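# Fit the camshaft into the engine case, gears in time

## Task

Put the camshaft into the engine case, which sits free on the table. Push its shaft fully into the open bearing at the front of the case so that the large cam gear meshes with the small crank gear with the timing right: when the gears turn, the small gear's marked tooth has to land in one of the two marked gaps on the large gear. The engine case must still be standing upright afterwards.

## Robot and tools

Robot: two arms, left_arm and right_arm, each ending in a two-finger gripper. The fingers point along the gripper's +z axis and separate along its y axis. The reported hand point sits between the finger pads, just under 1 cm behind the tips.

Frames. The scene frame has its origin at table-top height, halfway between the two nominal arm bases. +z is up, +x reaches out over the table, and left_arm is on the +y side (arm names do not match image left and right). Calibrated bases: left_arm at (-0.045, +0.306, +0.002) m, quat_wxyz (+1.000, 0, 0, -0.024); right_arm at (+0.005, -0.240, +0.013) m, quat_wxyz (+1.000, 0, 0, +0.030). Each arm's hand position, orientation, velocities and targets are reported in that arm's own base frame; fixed cameras and the table use the scene frame. Printed hand values can be wrong by a few centimetres, more when the arm is stretched.

Command rows. Every row holds 14 numbers in [-1, 1], always for both arms: dx, dy, dz, rx, ry, rz, opening for left_arm, then the same seven for right_arm. The first six per arm are an offset (not a pose) from that arm's Hand target as it stood when the action or move began, along that arm's base axes; rotation is about the Hand target position. Scale: 1.0 equals 0.6 m of translation or 180 degrees of turn; rx, ry, rz form a single rotation vector. A translation longer than 1.0 may be shortened along its direction. Repeating an offset moves the hand further again. The opening is absolute: +1 fully open (about 87 mm between pads), +0.5 about 69 mm, 0 about 43 mm, -0.5 about 18 mm, -1 closed. Sending 0 for an arm's opening is a real command, so to leave a gripper alone resend its current value. Sending six zeros re-requests the current Hand target.

execute_actions(actions, cameras): actions is a list of actions; each action is a table of up to 15 rows, one per 1/30 s step, and a short table repeats its final row to fill 15 steps. All rows of one action are measured from the same start pose. Images are returned only for an empty actions list or when cameras names them ("all", a list of names, or [] for none). Camera names: cam_high, cam_left_wrist, cam_right_wrist (each 672x504).

move(target, speed, blend, opening_speed, blocking, cameras): drives each gripper on a straight line toward its target row (or a list of up to 15 rows, each counted from the same starting Hand targets, not chained). speed is the top path speed in m/s, 0.002 to 2.9, default 0.25; rotation limit is twice that in rad/s. blend (m) rounds corners in a list; 0 stops at each point. opening_speed (0.2 or more, per second on the -1..+1 scale) makes finger changes gradual. A move lasts at least 0.5 s and at most 10 s. Paths do not avoid obstacles or the other arm. Avoid paths passing near an arm's own base; route around it. The result adds a move: line with the ending (done, off_target, moving, held, fault) and any limits (paced = pose clipped, held = steps withheld). done means within 10 mm and 2 degrees. blocking=false returns early while the move continues.

wait(seconds 0 to 10) lets time pass with commands held. stop brakes a running move. zoom_image(camera, region [x0,y0,x1,y1] in pixels, at most 504 by 504) enlarges part of the latest image. finished_scene(scene) ends the scene irreversibly; call it only when the camshaft is seated, timed and the case upright.

Reading results: Hand target is the last commanded pose after clipping; the gripper often stops short of it, and the next command, even all zeros, asks for it again, so send any remaining gap as an offset. Orientation commands are clipped to 40 degrees from the measured orientation each step. grip_measured is the finger reading on the opening scale; to grasp, command roughly 0.04 below the reading at first contact for full force (about 20 N per pad). Joint torques include the arm's weight, carry offsets and noise, and joints 1 to 3 wrap at ±28 N m. "within noise" joint velocities mean an arm is still. Tool commands shows present gripper commands. Step readings list hand positions during action calls only.

Joint ranges (rad): waist -2.618 to 3.054, shoulder 0 to 3.142, elbow 0 to 3.142 (straight at 2.901), wrist pitch -1.571 to 1.571, wrist yaw -1.571 to 1.571, wrist roll -2.094 to 2.094.

Cautions: friction and gravity can leave the hand low, short or tilted; check position and attitude after each move and correct tilt. Tiny moves may not happen or may go sideways. A blocked arm keeps pushing until commanded back past its gripper. Faster contact hits harder. Never let the grippers, wrist cameras or fingers of the two arms touch; the clearance check does not protect against that. Do not drop parts, release moving parts, slam or press hard on the case, knock it over, or let anything leave the table. Loose parts may get brief random nudges. Heavy loads, stretched arms and pushing against unreachable goals heat motors: MOTOR HOT appears at 75 °C, at 90 °C the arm folds and stops for the scene, at 100 °C it goes limp. Strain on a wrist camera cable is also harmful. While you think, the simulation keeps running.

Each tool is called after "Emit:" by a JSON object that holds its "fn" and its "kwargs", one argument or row to a line.

## Session

Emit:
{"fn": "execute_actions", "kwargs": {
  "actions": []
}}

Scene clock: 0.00 s.
left_arm: end_effector_position=(+0.3690, +0.0342, +0.0896) grip_measured=+0.998 end_effector_quat_wxyz=(+0.675, -0.122, +0.728, +0.012) | right_arm: end_effector_position=(+0.3693, -0.0262, +0.0922) grip_measured=+0.968 end_effector_quat_wxyz=(+0.684, +0.075, +0.724, -0.054)
Joint positions: left_arm=[0.045 1.537 0.199 1.249 -0.138 -0.161 0.999] | right_arm=[0.02 1.569 0.191 1.318 0.201 0.037 0.984]
Joint velocities: within noise
Joint torques (N m): no reading
Motor temperatures (°C): left_arm=[25 30 34 34 30 26 25] | right_arm=[26 39 35 40 28 27 32]
Heat: left arm: 34 °C; right arm: 40 °C.
Hand target: left_arm +0.3707, +0.0344, +0.0934; +0.679, -0.122, +0.724, +0.012 | right_arm +0.3715, -0.0262, +0.0978; +0.690, +0.076, +0.718, -0.053
Tool commands: left_gripper/opening=+1.0 right_gripper/opening=+1.0

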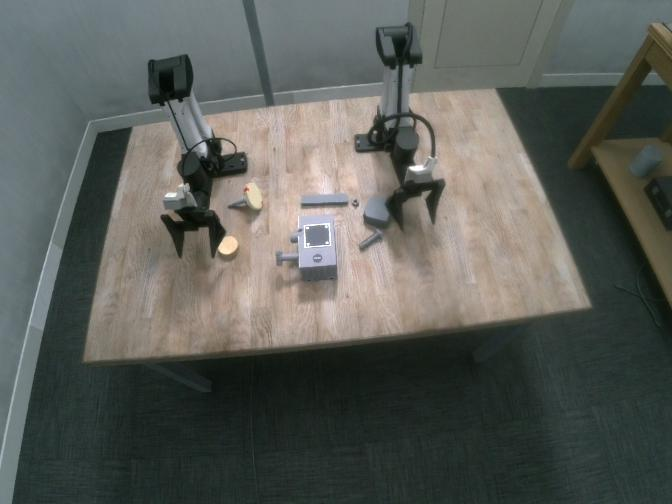

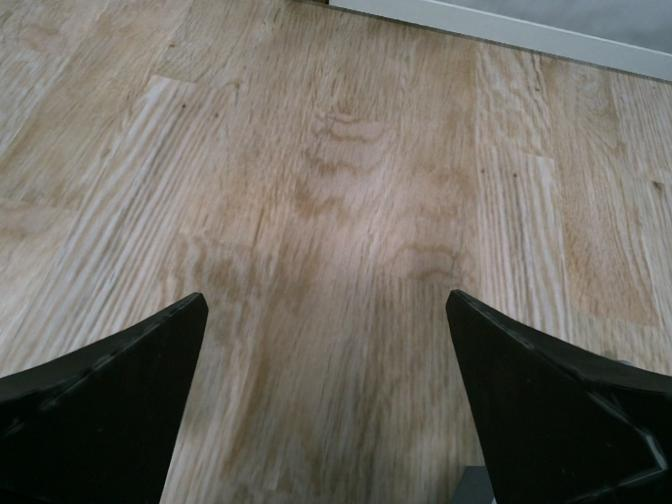

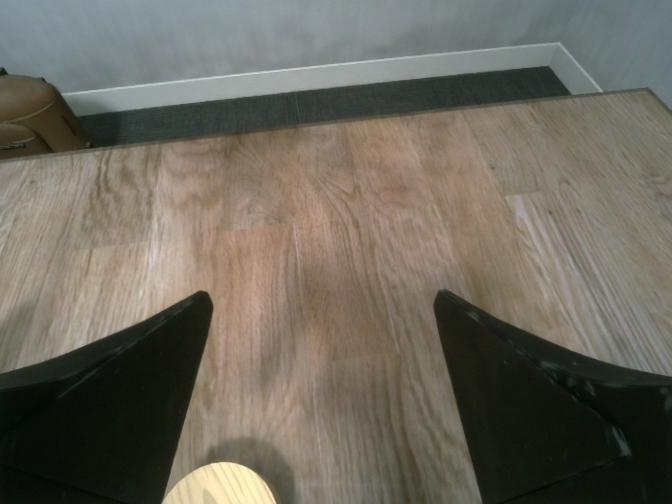

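Emit:
{"fn": "zoom_image", "kwargs": {
  "camera": "cam_high",
  "region": [210, 160, 420, 300]
}}

Emit:
{"fn": "zoom_image", "kwargs": {
  "camera": "cam_high",
  "region": [265, 200, 355, 290]
}}

Emit:
{"fn": "zoom_image", "kwargs": {
  "camera": "cam_high",
  "region": [210, 170, 290, 270]
}}

Emit:
{"fn": "zoom_image", "kwargs": {
  "camera": "cam_high",
  "region": [340, 180, 420, 260]
}}

Scaled by 2.400 from the camera's 672x504 image, which has a finer 960x720 frame.

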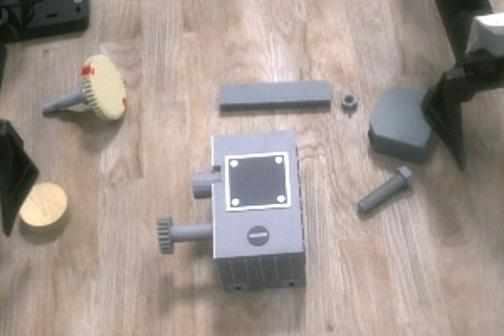

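Scaled by 5.600 from the camera's 672x504 image, which has a finer 960x720 frame.

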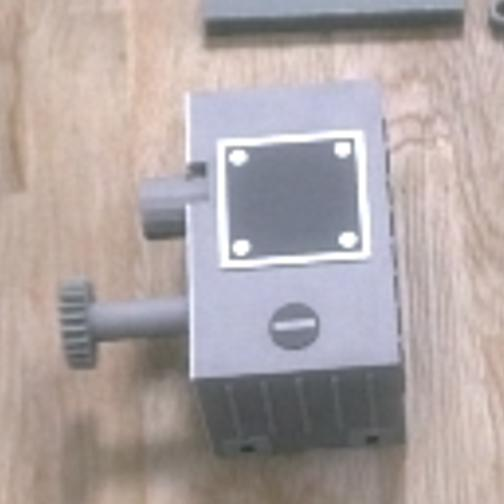

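Scaled by 5.040 from the camera's 672x504 image, which has a finer 960x720 frame.

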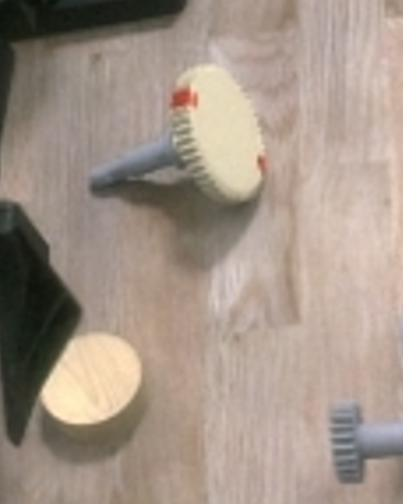

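Scaled by 6.300 from the camera's 672x504 image, which has a finer 960x720 frame.

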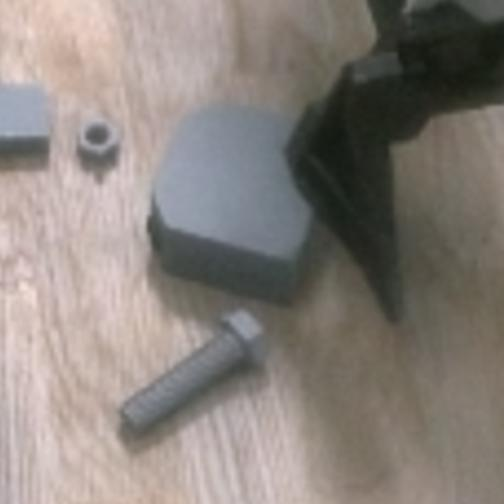

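Emit:
{"fn": "move", "kwargs": {
  "target": [
    [0,0,0,0,0,0,1,-0.027,0.042,0.22,0,0,0.47,1]
  ],
  "speed": 0.3,
  "cameras": ["all"]
}}

Scene clock: 86.03 s.
left_arm: end_effector_position=(+0.3690, +0.0342, +0.0896) grip_measured=+0.998 end_effector_quat_wxyz=(+0.675, -0.122, +0.728, +0.012) | right_arm: end_effector_position=(+0.3551, -0.0019, +0.2155) grip_measured=+0.968 end_effector_quat_wxyz=(+0.601, -0.334, +0.623, +0.372)
Joint positions: left_arm=[0.045 1.537 0.199 1.249 -0.138 -0.161 0.999] | right_arm=[-0.522 1.539 0.838 0.591 -1.569 -0.047 0.984]
Joint torques (N m): left_arm=[-0.28 -4.12 5.94 2.23 0.01 -0.08] | right_arm=[0.58 -7.32 7.09 1.16 -0.17 -0.02]
Motor temperatures (°C): left_arm=[24 31 35 46 28 26 25] | right_arm=[26 39 36 44 28 27 31]
Heat: left arm: 46 °C; right arm: 44 °C.
Hand target: left_arm +0.3707, +0.0344, +0.0934; +0.679, -0.122, +0.724, +0.012 | right_arm +0.3553, -0.0011, +0.2297; +0.546, -0.427, +0.582, +0.425
Off the commanded pose: left_arm 0.004 m, 1 deg | right_arm 0.014 m, 15 deg.
joint sent to its limit (right arm) — joint 5 (wrist yaw), lower limit. The joint targets are off in orientation, not in position.
move: off_target (right_arm)

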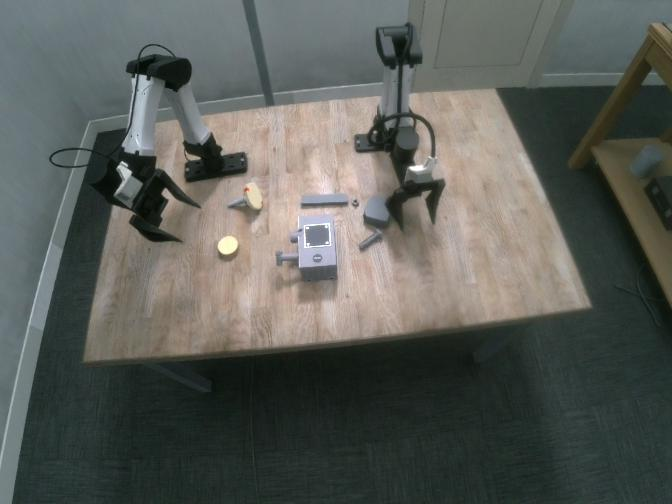

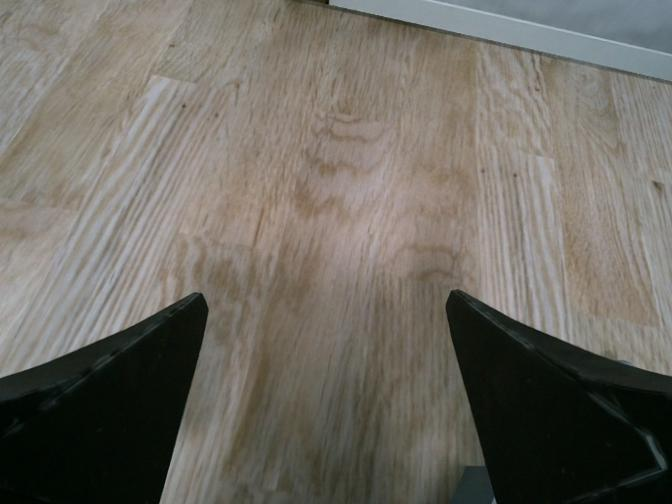

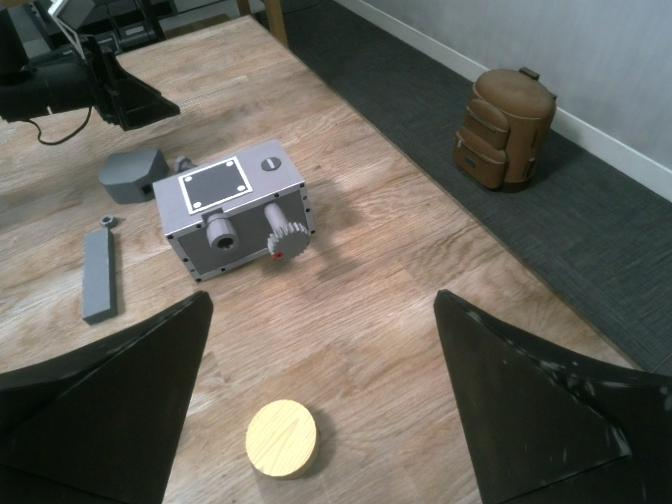

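Emit:
{"fn": "zoom_image", "kwargs": {
  "camera": "cam_right_wrist",
  "region": [145, 130, 325, 290]
}}

Emit:
{"fn": "zoom_image", "kwargs": {
  "camera": "cam_high",
  "region": [220, 175, 280, 225]
}}

Scaled by 2.800 from the camera's 672x504 image, which has a finer 960x720 frame.

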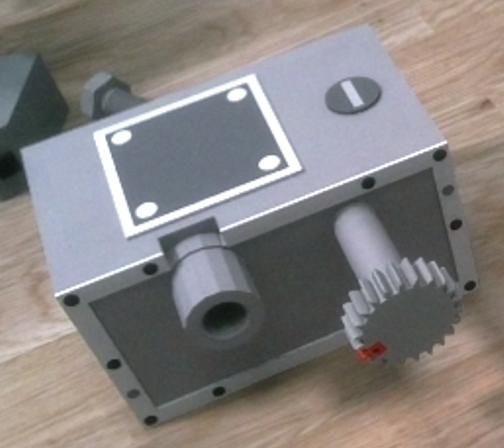

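Scaled by 8.400 from the camera's 672x504 image, which has a finer 960x720 frame.

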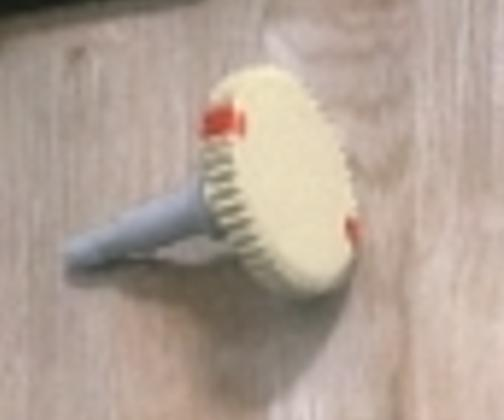

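Emit:
{"fn": "move", "kwargs": {
  "target": [
    [0,0,0,0,0,0,1,-0.03,0.19,-0.05,0,0,0.02,1]
  ],
  "speed": 0.3,
  "cameras": ["cam_high","cam_right_wrist"]
}}

Scene clock: 106.40 s.
left_arm: end_effector_position=(+0.3690, +0.0342, +0.0896) grip_measured=+0.998 end_effector_quat_wxyz=(+0.675, -0.122, +0.728, +0.012) | right_arm: end_effector_position=(+0.3365, +0.1121, +0.2031) grip_measured=+0.968 end_effector_quat_wxyz=(+0.545, -0.439, +0.556, +0.449)
Joint positions: left_arm=[0.045 1.537 0.199 1.249 -0.138 -0.161 0.999] | right_arm=[-0.196 1.537 0.8 0.578 -1.552 -0.139 0.984]
Joint torques (N m): left_arm=[-0.28 -4.14 5.96 2.23 0.01 -0.08] | right_arm=[0.57 -4.9 4.71 1.12 -0.01 -0.15]
Heat: left arm: 47 °C; right arm: 43 °C.
Hand target: left_arm +0.3707, +0.0344, +0.0934; +0.679, -0.122, +0.724, +0.012 | right_arm +0.3372, +0.1131, +0.1998; +0.533, -0.445, +0.568, +0.442
Off the commanded pose: left_arm 0.004 m, 1 deg | right_arm 0.004 m, 2 deg.
move: done
Images, in order (width x height): cam_high 672x504, cam_right_wrist 672x504.

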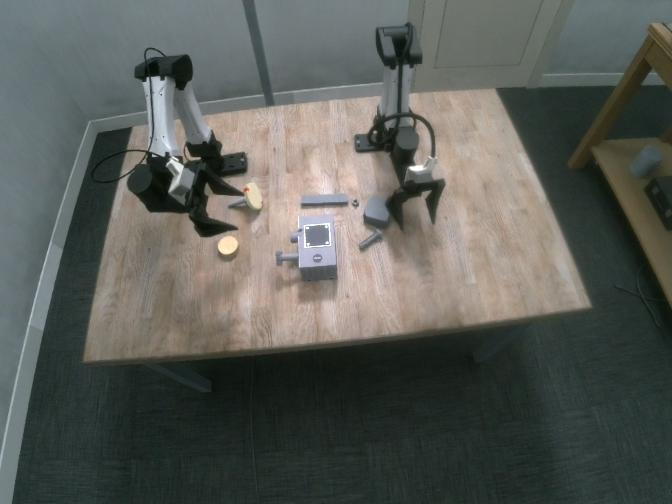

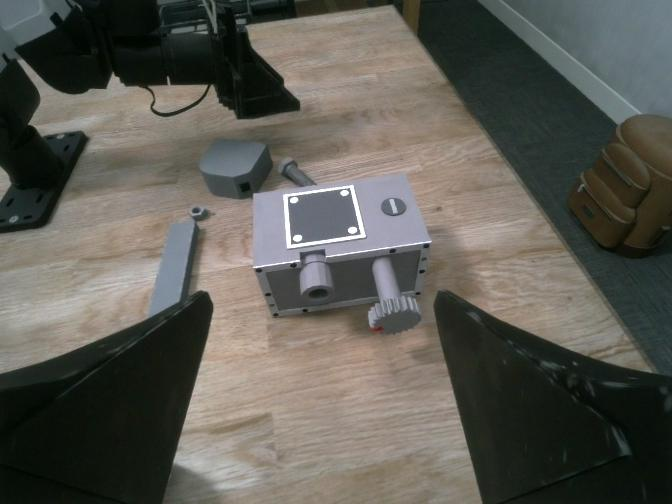

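Emit:
{"fn": "zoom_image", "kwargs": {
  "camera": "cam_right_wrist",
  "region": [245, 170, 445, 340]
}}

Emit:
{"fn": "zoom_image", "kwargs": {
  "camera": "cam_right_wrist",
  "region": [355, 280, 435, 345]
}}

Scaled by 2.520 from the camera's 672x504 image, which has a finer 960x720 frame.

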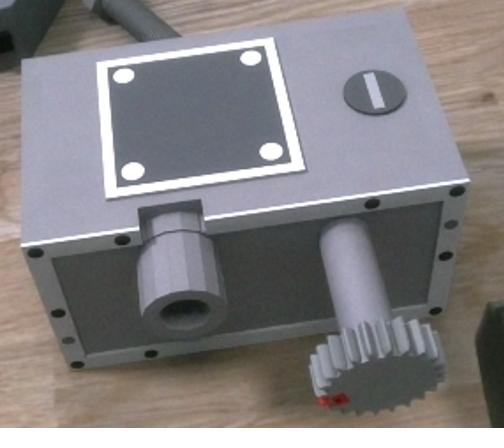

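Scaled by 6.300 from the camera's 672x504 image, which has a finer 960x720 frame.

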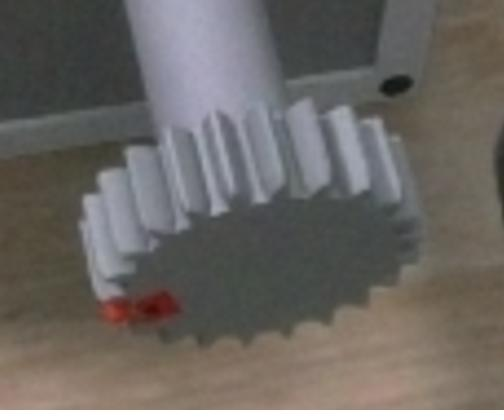

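Emit:
{"fn": "move", "kwargs": {
  "target": [
    [0,0,0,0,0,0,1,0.105,-0.03,-0.14,0.16,0,0.0,1]
  ],
  "speed": 0.25,
  "cameras": ["cam_high","cam_right_wrist"]
}}

Emit:
{"fn": "zoom_image", "kwargs": {
  "camera": "cam_right_wrist",
  "region": [200, 200, 440, 400]
}}

Scene clock: 138.90 s.
left_arm: end_effector_position=(+0.3690, +0.0342, +0.0896) grip_measured=+0.998 end_effector_quat_wxyz=(+0.675, -0.122, +0.728, +0.012) | right_arm: end_effector_position=(+0.3931, +0.0989, +0.1101) grip_measured=+0.968 end_effector_quat_wxyz=(+0.505, -0.396, +0.586, +0.494)
Joint positions: left_arm=[0.045 1.537 0.199 1.249 -0.138 -0.161 0.999] | right_arm=[-0.201 1.978 0.96 0.632 -1.57 -0.207 0.984]
Joint torques (N m): left_arm=[-0.28 -4.12 5.96 2.23 0.01 -0.07] | right_arm=[-0.46 -7.73 6.12 1.32 -0.33 -0.13]
Heat: left arm: 48 °C; right arm: 41 °C.
Hand target: left_arm +0.3707, +0.0344, +0.0934; +0.679, -0.122, +0.724, +0.012 | right_arm +0.4002, +0.0949, +0.1157; +0.627, -0.299, +0.440, +0.570
Off the commanded pose: left_arm 0.004 m, 1 deg | right_arm 0.010 m, 26 deg.
joint sent to its limit (right arm) — joint 5 (wrist yaw), lower limit. The joint targets are off in orientation, not in position.
move: off_target (right_arm)
Images, in order (width x height): cam_high 672x504, cam_right_wrist 672x504.

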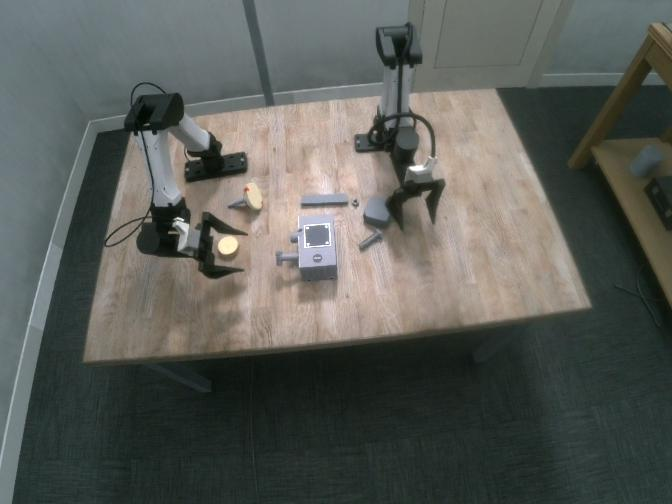

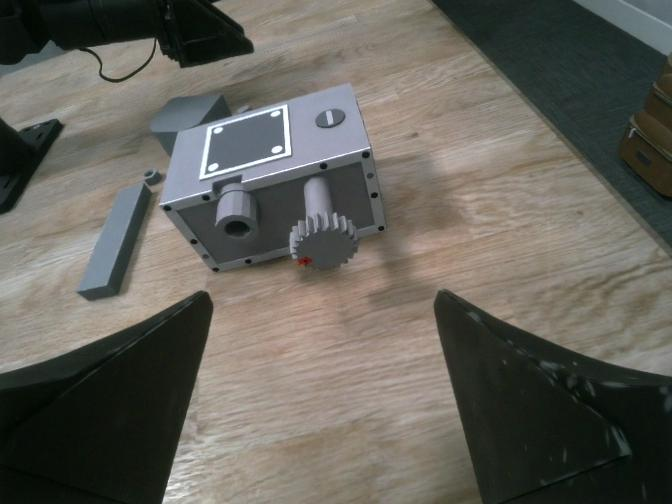

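Scaled by 2.100 from the camera's 672x504 image, which has a finer 960x720 frame.

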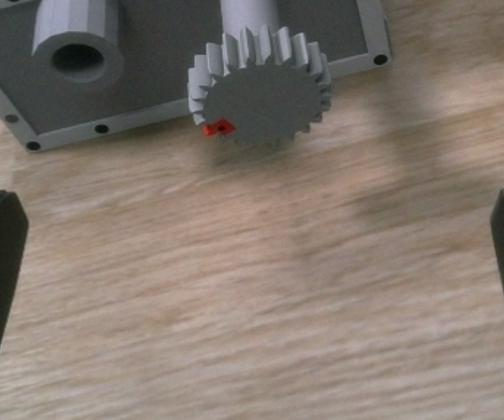

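Emit:
{"fn": "move", "kwargs": {
  "target": [
    [0,0,0,0,0,0,1,-0.249,-0.0165,0.12,-0.298,0.2975,-0.358,1]
  ],
  "speed": 0.3,
  "cameras": ["cam_high","cam_right_wrist"]
}}

Scene clock: 187.83 s.
left_arm: end_effector_position=(+0.3690, +0.0342, +0.0896) grip_measured=+0.998 end_effector_quat_wxyz=(+0.675, -0.122, +0.728, +0.012) | right_arm: end_effector_position=(+0.2475, +0.0830, +0.1776) grip_measured=+0.968 end_effector_quat_wxyz=(+0.373, -0.003, +0.928, -0.002)
Joint positions: left_arm=[0.045 1.537 0.199 1.249 -0.138 -0.161 0.999] | right_arm=[0.492 1.021 0.984 -0.832 0.335 0.361 0.984]
Joint torques (N m): left_arm=[-0.29 -4.12 5.96 2.23 0.01 -0.08] | right_arm=[0.81 -1.2 7.84 1.29 0.34 0.02]
Heat: left arm: 49 °C; right arm: 41 °C.
Hand target: left_arm +0.3707, +0.0344, +0.0934; +0.679, -0.122, +0.724, +0.012 | right_arm +0.2508, +0.0851, +0.1877; +0.383, +0.001, +0.924, +0.000
Off the commanded pose: left_arm 0.004 m, 1 deg | right_arm 0.011 m, 1 deg.
move: off_target (right_arm)
Images, in order (width x height): cam_high 672x504, cam_right_wrist 672x504.

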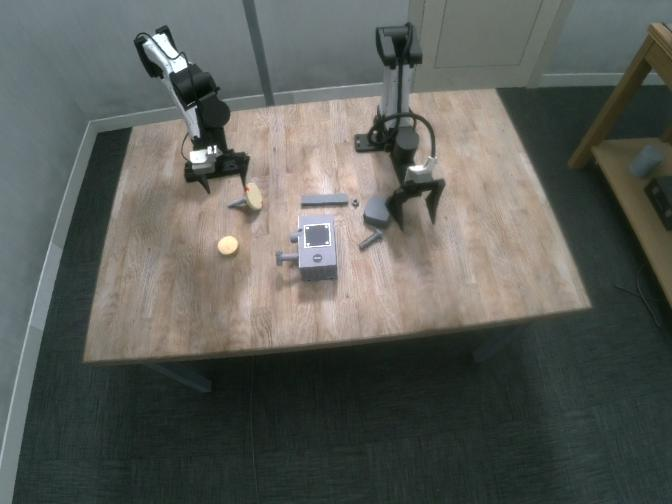

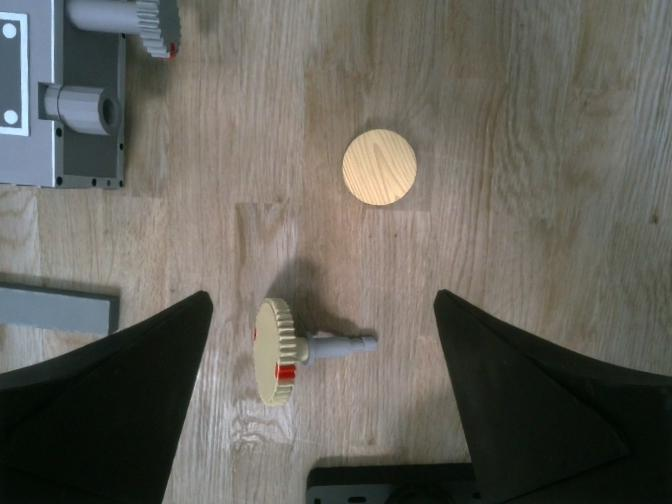

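Emit:
{"fn": "zoom_image", "kwargs": {
  "camera": "cam_right_wrist",
  "region": [220, 270, 400, 430]
}}

Emit:
{"fn": "zoom_image", "kwargs": {
  "camera": "cam_right_wrist",
  "region": [0, 0, 210, 200]
}}

Scaled by 2.800 from the camera's 672x504 image, which has a finer 960x720 frame.

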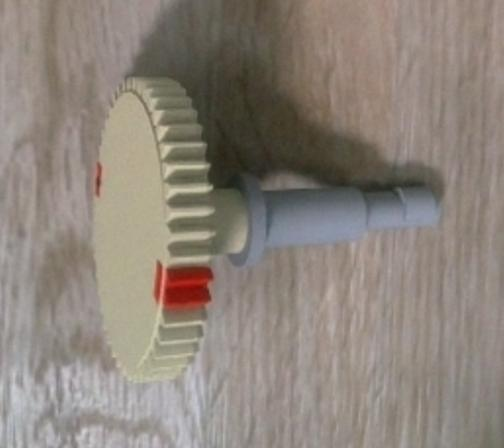

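Scaled by 2.400 from the camera's 672x504 image, which has a finer 960x720 frame.

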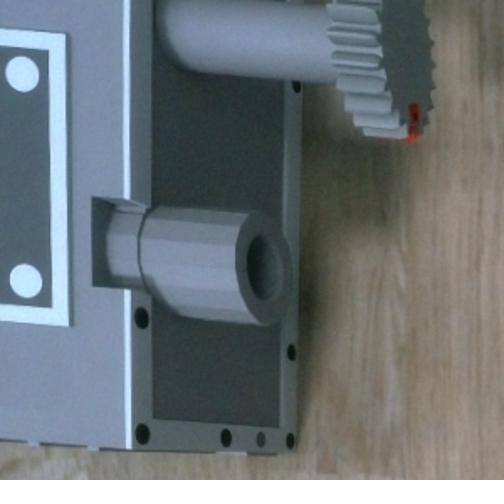

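Emit:
{"fn": "move", "kwargs": {
  "target": [
    [0,0,0,0,0,0,1,0,-0.1,0,0,0,0,1]
  ],
  "speed": 0.3,
  "cameras": ["cam_right_wrist"]
}}

Emit:
{"fn": "move", "kwargs": {
  "target": [
    [0,0,0,0,0,0,1,0,0,-0.1,0,0,0,1]
  ],
  "speed": 0.3,
  "cameras": ["cam_right_wrist"]
}}

Scene clock: 208.97 s.
left_arm: end_effector_position=(+0.3690, +0.0342, +0.0896) grip_measured=+0.998 end_effector_quat_wxyz=(+0.675, -0.122, +0.728, +0.012) | right_arm: end_effector_position=(+0.2518, +0.0259, +0.1920) grip_measured=+0.968 end_effector_quat_wxyz=(+0.385, +0.002, +0.923, -0.001)
Joint positions: left_arm=[0.045 1.537 0.199 1.249 -0.138 -0.161 0.999] | right_arm=[0.167 0.939 0.984 -0.832 0.122 0.121 0.984]
Joint torques (N m): left_arm=[-0.28 -4.12 5.96 2.23 0.01 -0.07] | right_arm=[-0.5 -1.47 4.19 1.51 -0.01 -0.09]
Heat: left arm: 50 °C; right arm: 40 °C.
Hand target: left_arm +0.3707, +0.0344, +0.0934; +0.679, -0.122, +0.724, +0.012 | right_arm +0.2508, +0.0251, +0.1877; +0.383, +0.001, +0.924, +0.000
Off the commanded pose: left_arm 0.004 m, 1 deg | right_arm 0.004 m, 0 deg.
move: done
Images, in order (width x height): cam_right_wrist 672x504.

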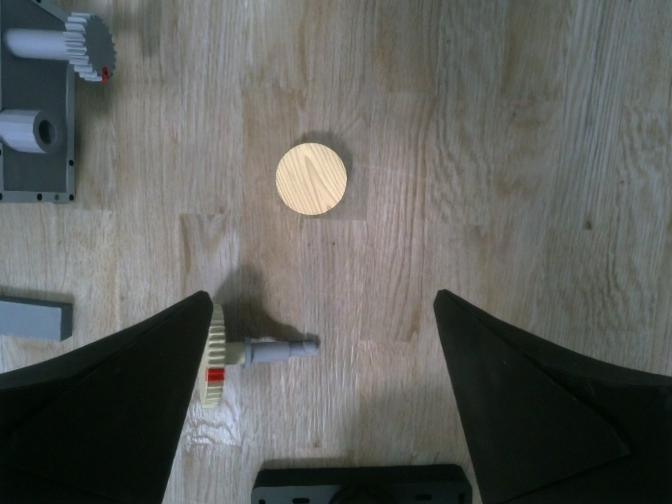

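Scene clock: 210.20 s.
left_arm: end_effector_position=(+0.3690, +0.0342, +0.0896) grip_measured=+0.998 end_effector_quat_wxyz=(+0.675, -0.122, +0.728, +0.012) | right_arm: end_effector_position=(+0.2483, +0.0253, +0.1279) grip_measured=+0.968 end_effector_quat_wxyz=(+0.375, +0.001, +0.927, -0.003)
Joint positions: left_arm=[0.045 1.537 0.199 1.249 -0.138 -0.161 0.999] | right_arm=[0.167 0.899 0.724 -0.635 0.122 0.121 0.984]
Joint torques (N m): left_arm=[-0.28 -4.14 5.96 2.22 0.01 -0.08] | right_arm=[-0.5 -1.63 4.63 1.63 0 -0.11]
Heat: left arm: 50 °C; right arm: 40 °C.
Hand target: left_arm +0.3707, +0.0344, +0.0934; +0.679, -0.122, +0.724, +0.012 | right_arm +0.2508, +0.0250, +0.1277; +0.383, +0.001, +0.924, +0.000
Off the commanded pose: left_arm 0.004 m, 1 deg | right_arm 0.002 m, 1 deg.
move: done
Images, in order (width x height): cam_right_wrist 672x504.

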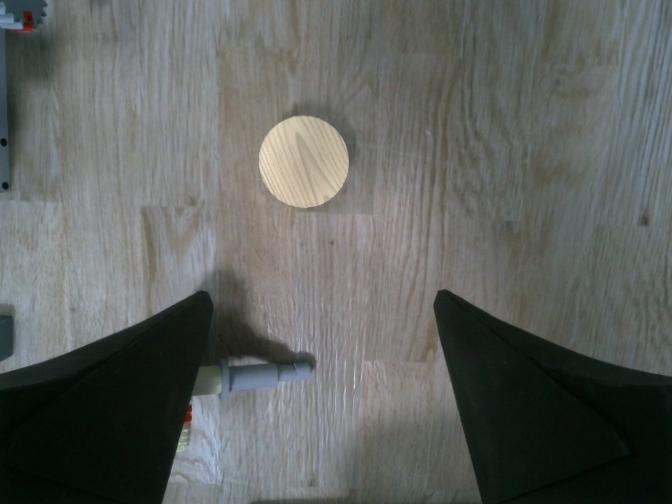

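Emit:
{"fn": "execute_actions", "kwargs": {
  "actions": []
}}

Emit:
{"fn": "zoom_image", "kwargs": {
  "camera": "cam_high",
  "region": [380, 140, 460, 240]
}}

Emit:
{"fn": "zoom_image", "kwargs": {
  "camera": "cam_high",
  "region": [160, 130, 280, 230]
}}

Scene clock: 259.27 s.
left_arm: end_effector_position=(+0.3690, +0.0342, +0.0896) grip_measured=+0.998 end_effector_quat_wxyz=(+0.675, -0.122, +0.728, +0.012) | right_arm: end_effector_position=(+0.2485, +0.0254, +0.1280) grip_measured=+0.968 end_effector_quat_wxyz=(+0.375, +0.001, +0.927, -0.003)
Joint positions: left_arm=[0.045 1.537 0.199 1.249 -0.138 -0.161 0.999] | right_arm=[0.167 0.899 0.724 -0.634 0.121 0.121 0.984]
Joint velocities: within noise
Joint torques (N m): left_arm=[-0.28 -4.12 5.96 2.23 0.01 -0.08] | right_arm=[-0.46 -1.62 4.66 1.64 -0.01 -0.11]
Motor temperatures (°C): left_arm=[24 30 34 51 27 25 24] | right_arm=[25 35 38 41 27 26 30]
Heat: left arm: 51 °C; right arm: 41 °C.
Hand target: left_arm +0.3707, +0.0344, +0.0934; +0.679, -0.122, +0.724, +0.012 | right_arm +0.2509, +0.0251, +0.1277; +0.383, +0.000, +0.924, +0.000
Tool commands: left_gripper/opening=+1.0 right_gripper/opening=+1.0
Off the commanded pose: left_arm 0.004 m, 1 deg | right_arm 0.002 m, 1 deg.

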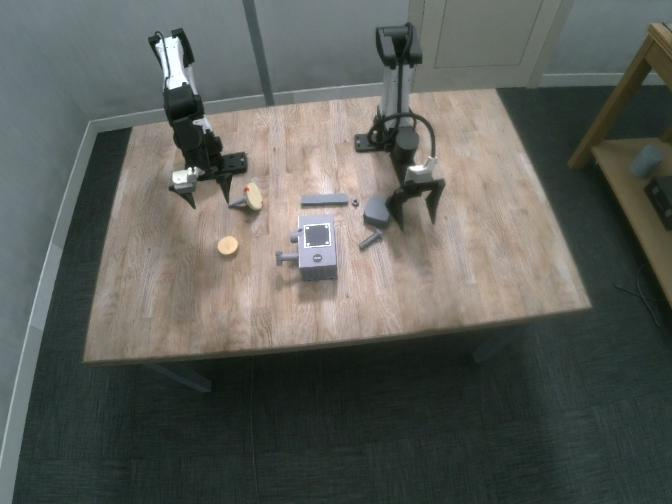

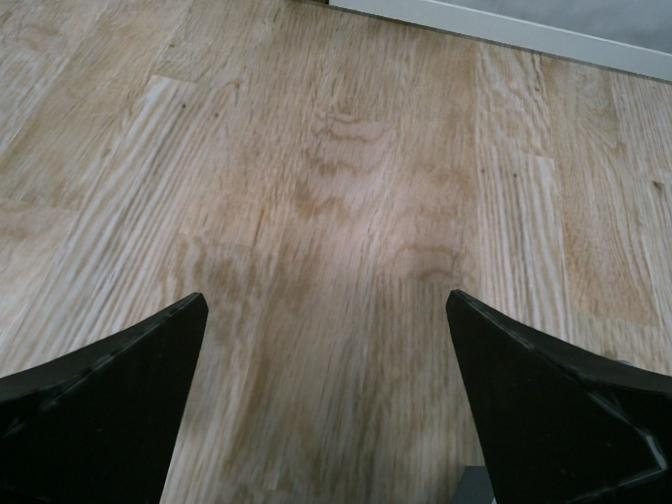

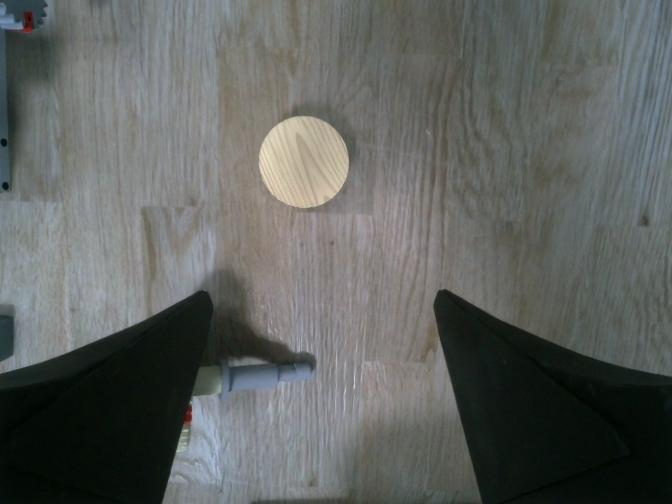

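Scaled by 5.040 from the camera's 672x504 image, which has a finer 960x720 frame.

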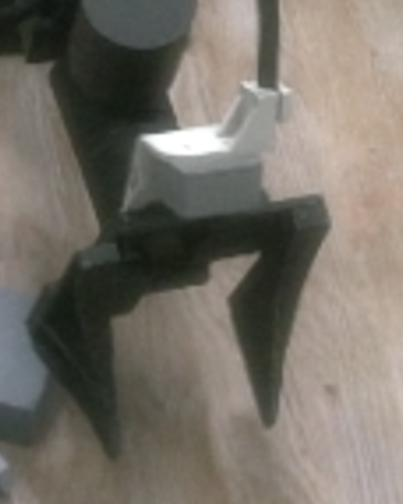

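Scaled by 4.200 from the camera's 672x504 image, which has a finer 960x720 frame.

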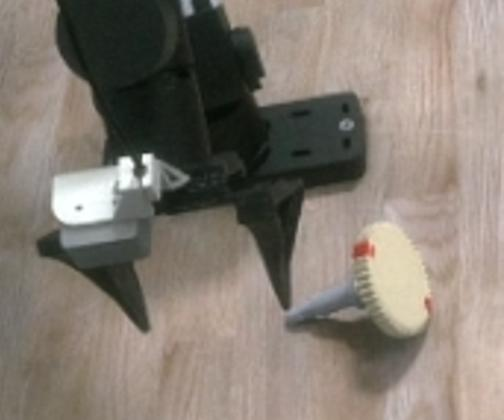

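Emit:
{"fn": "move", "kwargs": {
  "target": [
    [0,0,0,0,0,0,1,-0.06,0.04,0.08,-0.163,0.0143,0.415,0.4],
    [0,0,0,0,0,0,1,-0.118,0.083,-0.036,-0.163,0.0143,0.415,0.4]
  ],
  "speed": 0.3,
  "blend": 0.02,
  "cameras": ["all"]
}}

Scene clock: 311.17 s.
left_arm: end_effector_position=(+0.3690, +0.0342, +0.0896) grip_measured=+0.998 end_effector_quat_wxyz=(+0.675, -0.122, +0.728, +0.012) | right_arm: end_effector_position=(+0.1782, +0.0735, +0.1076) grip_measured=+0.400 end_effector_quat_wxyz=(+0.269, -0.645, +0.715, +0.015)
Joint positions: left_arm=[0.045 1.537 0.199 1.249 -0.138 -0.161 0.999] | right_arm=[0.388 0.812 0.707 -0.957 -0.203 -1.026 0.7]
Joint torques (N m): left_arm=[-0.28 -4.14 5.94 2.23 0.01 -0.07] | right_arm=[0.8 -0.44 4.38 1.27 -0.08 0.04]
Heat: left arm: 51 °C; right arm: 41 °C.
Hand target: left_arm +0.3707, +0.0344, +0.0934; +0.679, -0.122, +0.724, +0.012 | right_arm +0.1800, +0.0749, +0.1061; +0.273, -0.644, +0.715, +0.012
Off the commanded pose: left_arm 0.004 m, 1 deg | right_arm 0.003 m, 1 deg.
move: done

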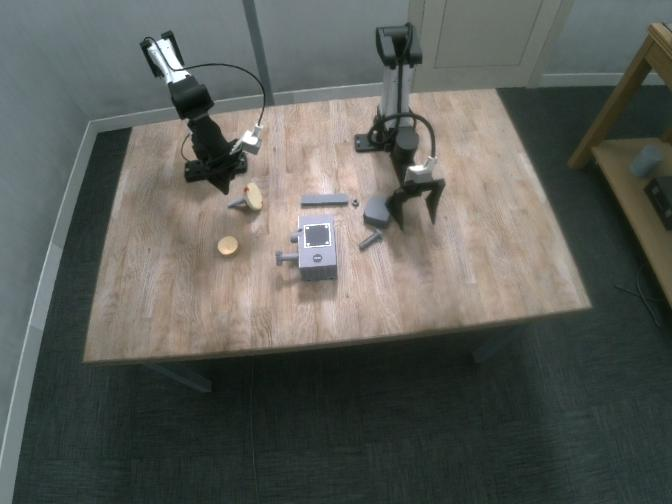

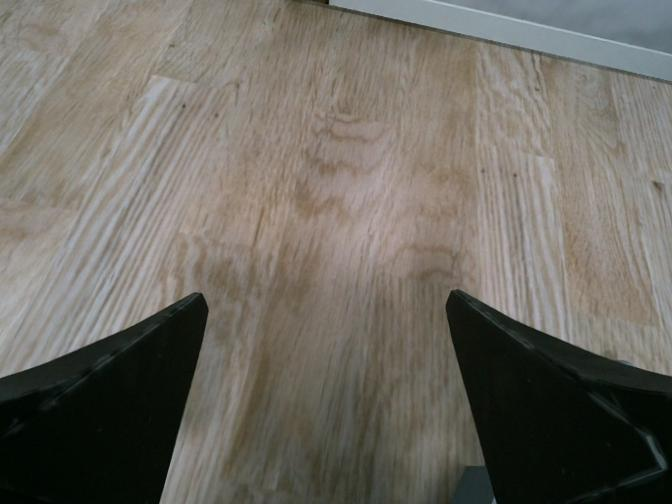

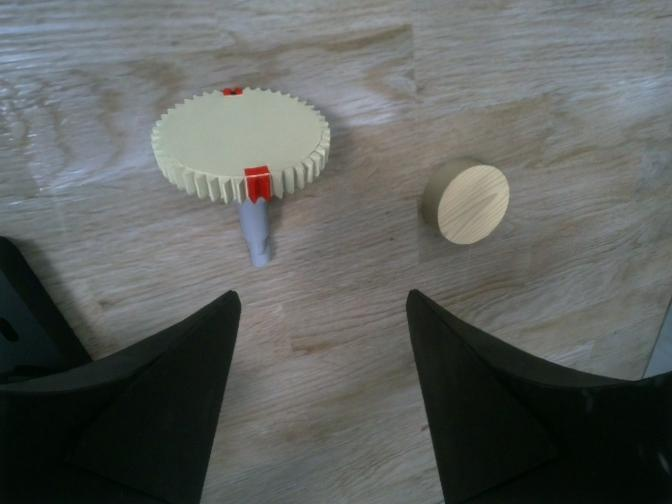

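Emit:
{"fn": "move", "kwargs": {
  "target": [
    [0,0,0,0,0,0,1,-0.0133,0.0285,-0.06,0,0,0,0.4]
  ],
  "speed": 0.2,
  "cameras": ["cam_right_wrist"]
}}

Emit:
{"fn": "zoom_image", "kwargs": {
  "camera": "cam_right_wrist",
  "region": [150, 80, 450, 380]
}}

Scene clock: 334.77 s.
left_arm: end_effector_position=(+0.3690, +0.0342, +0.0896) grip_measured=+0.998 end_effector_quat_wxyz=(+0.675, -0.122, +0.728, +0.012) | right_arm: end_effector_position=(+0.1706, +0.0905, +0.0719) grip_measured=+0.400 end_effector_quat_wxyz=(+0.268, -0.645, +0.715, +0.014)
Joint positions: left_arm=[0.045 1.537 0.199 1.249 -0.138 -0.161 0.999] | right_arm=[0.539 0.797 0.558 -0.801 -0.127 -0.894 0.7]
Joint torques (N m): left_arm=[-0.28 -4.12 5.96 2.23 0.01 -0.07] | right_arm=[0.83 -0.35 4.41 1.31 -0.06 0.06]
Heat: left arm: 52 °C; right arm: 41 °C.
Hand target: left_arm +0.3707, +0.0344, +0.0934; +0.679, -0.122, +0.724, +0.012 | right_arm +0.1721, +0.0920, +0.0701; +0.274, -0.644, +0.714, +0.012
Off the commanded pose: left_arm 0.004 m, 1 deg | right_arm 0.003 m, 1 deg.
move: done
Images, in order (width x height): cam_right_wrist 672x504.

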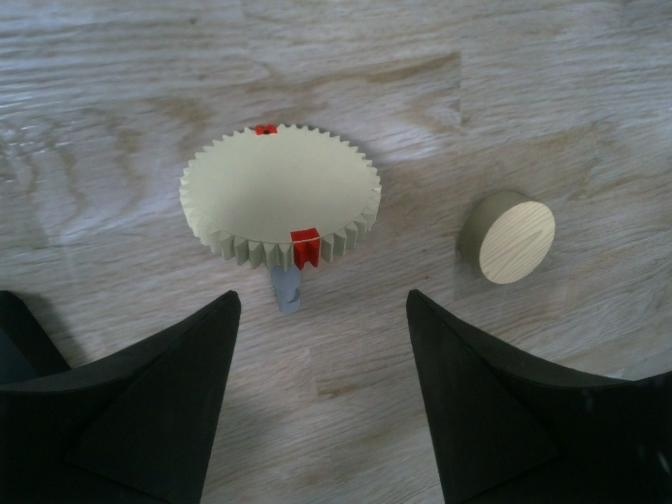

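Scaled by 1.680 from the camera's 672x504 image, which has a finer 960x720 frame.

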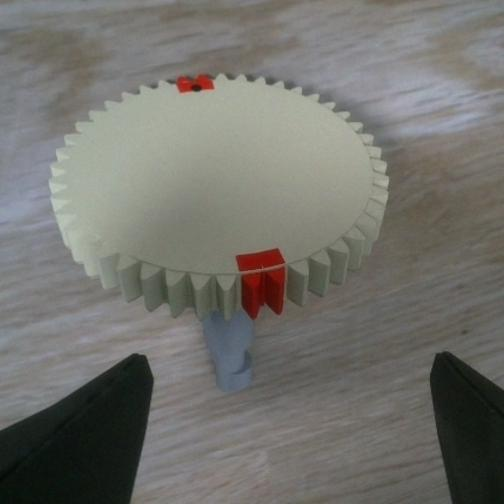

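Emit:
{"fn": "move", "kwargs": {
  "target": [
    [0,0,0,0,0,0,1,-0.0213,0.0183,-0.0383,0,0,0,0.4]
  ],
  "speed": 0.15,
  "cameras": ["cam_right_wrist"]
}}

Emit:
{"fn": "zoom_image", "kwargs": {
  "camera": "cam_right_wrist",
  "region": [170, 120, 470, 420]
}}

Scene clock: 350.23 s.
left_arm: end_effector_position=(+0.3690, +0.0342, +0.0896) grip_measured=+0.998 end_effector_quat_wxyz=(+0.675, -0.122, +0.728, +0.012) | right_arm: end_effector_position=(+0.1578, +0.1012, +0.0483) grip_measured=+0.400 end_effector_quat_wxyz=(+0.266, -0.646, +0.715, +0.014)
Joint positions: left_arm=[0.045 1.537 0.199 1.249 -0.138 -0.161 0.999] | right_arm=[0.672 0.778 0.459 -0.714 -0.058 -0.781 0.7]
Joint torques (N m): left_arm=[-0.28 -4.12 5.96 2.23 0.01 -0.07] | right_arm=[0.84 -0.49 4.46 1.36 0.01 0.03]
Heat: left arm: 52 °C; right arm: 41 °C.
Hand target: left_arm +0.3707, +0.0344, +0.0934; +0.679, -0.122, +0.724, +0.012 | right_arm +0.1593, +0.1029, +0.0471; +0.273, -0.644, +0.714, +0.012
Off the commanded pose: left_arm 0.004 m, 1 deg | right_arm 0.003 m, 1 deg.
move: done
Images, in order (width x height): cam_right_wrist 672x504.

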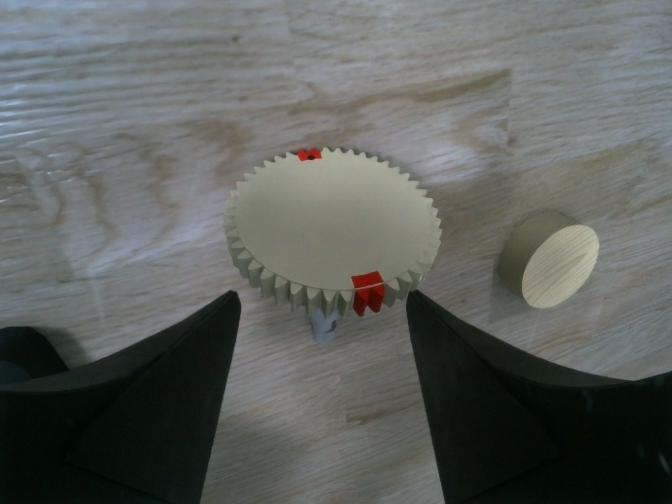

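Scaled by 1.680 from the camera's 672x504 image, which has a finer 960x720 frame.

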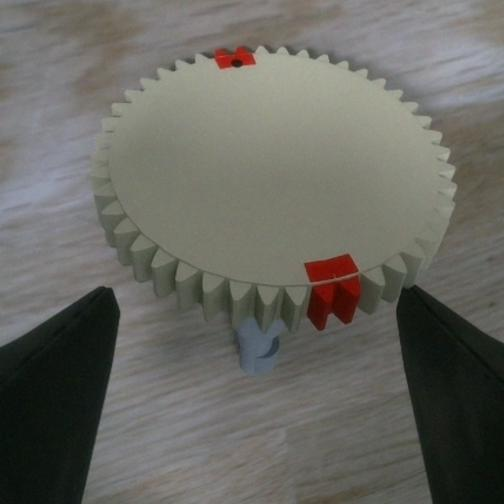

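Emit:
{"fn": "move", "kwargs": {
  "target": [
    [0,0,0,0,0,0,1,0.0177,0.0107,-0.0327,0,0,0,0.4]
  ],
  "speed": 0.08,
  "cameras": ["cam_right_wrist","cam_high"]
}}

Emit:
{"fn": "zoom_image", "kwargs": {
  "camera": "cam_right_wrist",
  "region": [170, 120, 470, 420]
}}

Emit:
{"fn": "zoom_image", "kwargs": {
  "camera": "cam_high",
  "region": [190, 140, 290, 240]
}}

Scene clock: 368.93 s.
left_arm: end_effector_position=(+0.3690, +0.0342, +0.0896) grip_measured=+0.998 end_effector_quat_wxyz=(+0.675, -0.122, +0.728, +0.012) | right_arm: end_effector_position=(+0.1697, +0.1079, +0.0315) grip_measured=+0.400 end_effector_quat_wxyz=(+0.272, -0.644, +0.715, +0.008)
Joint positions: left_arm=[0.045 1.537 0.199 1.249 -0.138 -0.161 0.999] | right_arm=[0.672 0.86 0.409 -0.571 -0.046 -0.781 0.7]
Joint torques (N m): left_arm=[-0.29 -4.12 5.96 2.23 0.01 -0.07] | right_arm=[-0.25 0.13 4.21 1.37 -0.18 -0.05]
Heat: left arm: 52 °C; right arm: 40 °C.
Hand target: left_arm +0.3707, +0.0344, +0.0934; +0.679, -0.122, +0.724, +0.012 | right_arm +0.1699, +0.1094, +0.0275; +0.274, -0.644, +0.715, +0.012
Off the commanded pose: left_arm 0.004 m, 1 deg | right_arm 0.004 m, 1 deg.
move: done
Images, in order (width x height): cam_high 672x504, cam_right_wrist 672x504.

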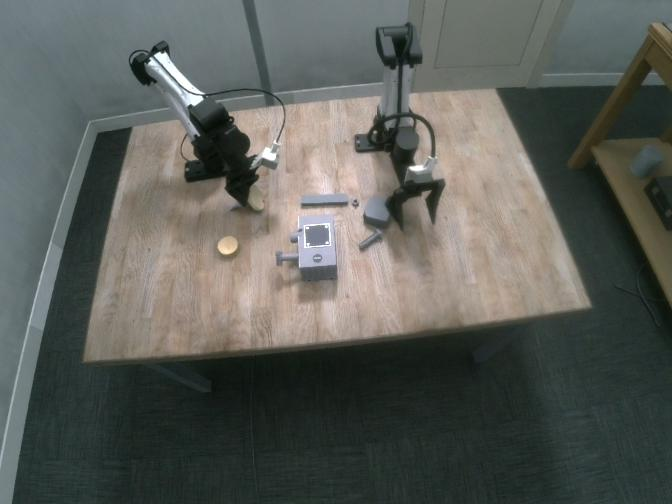

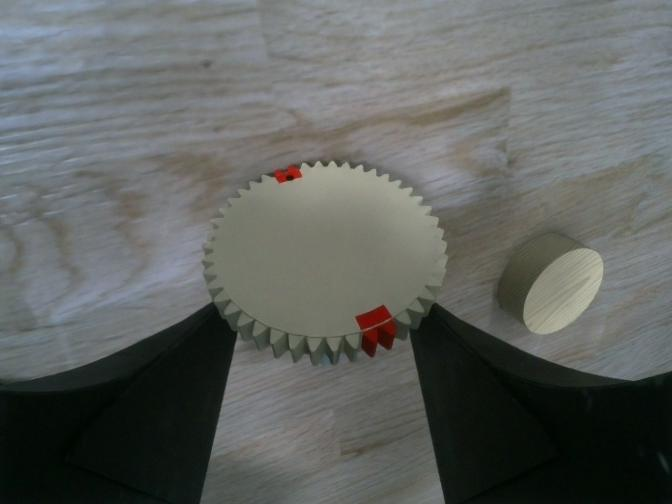

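Scaled by 1.680 from the camera's 672x504 image, which has a finer 960x720 frame.

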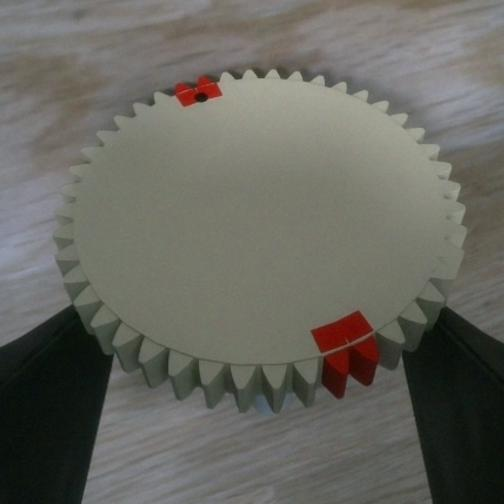

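Scaled by 5.040 from the camera's 672x504 image, which has a finer 960x720 frame.

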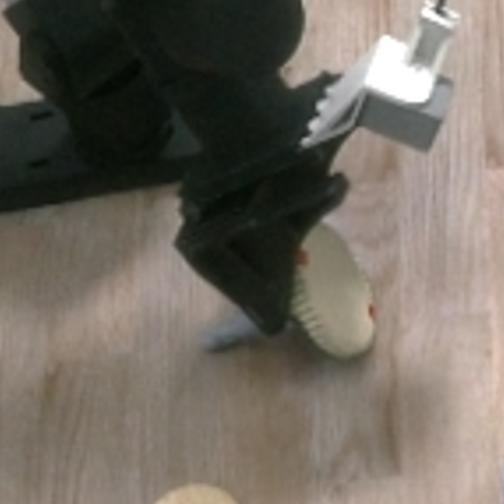

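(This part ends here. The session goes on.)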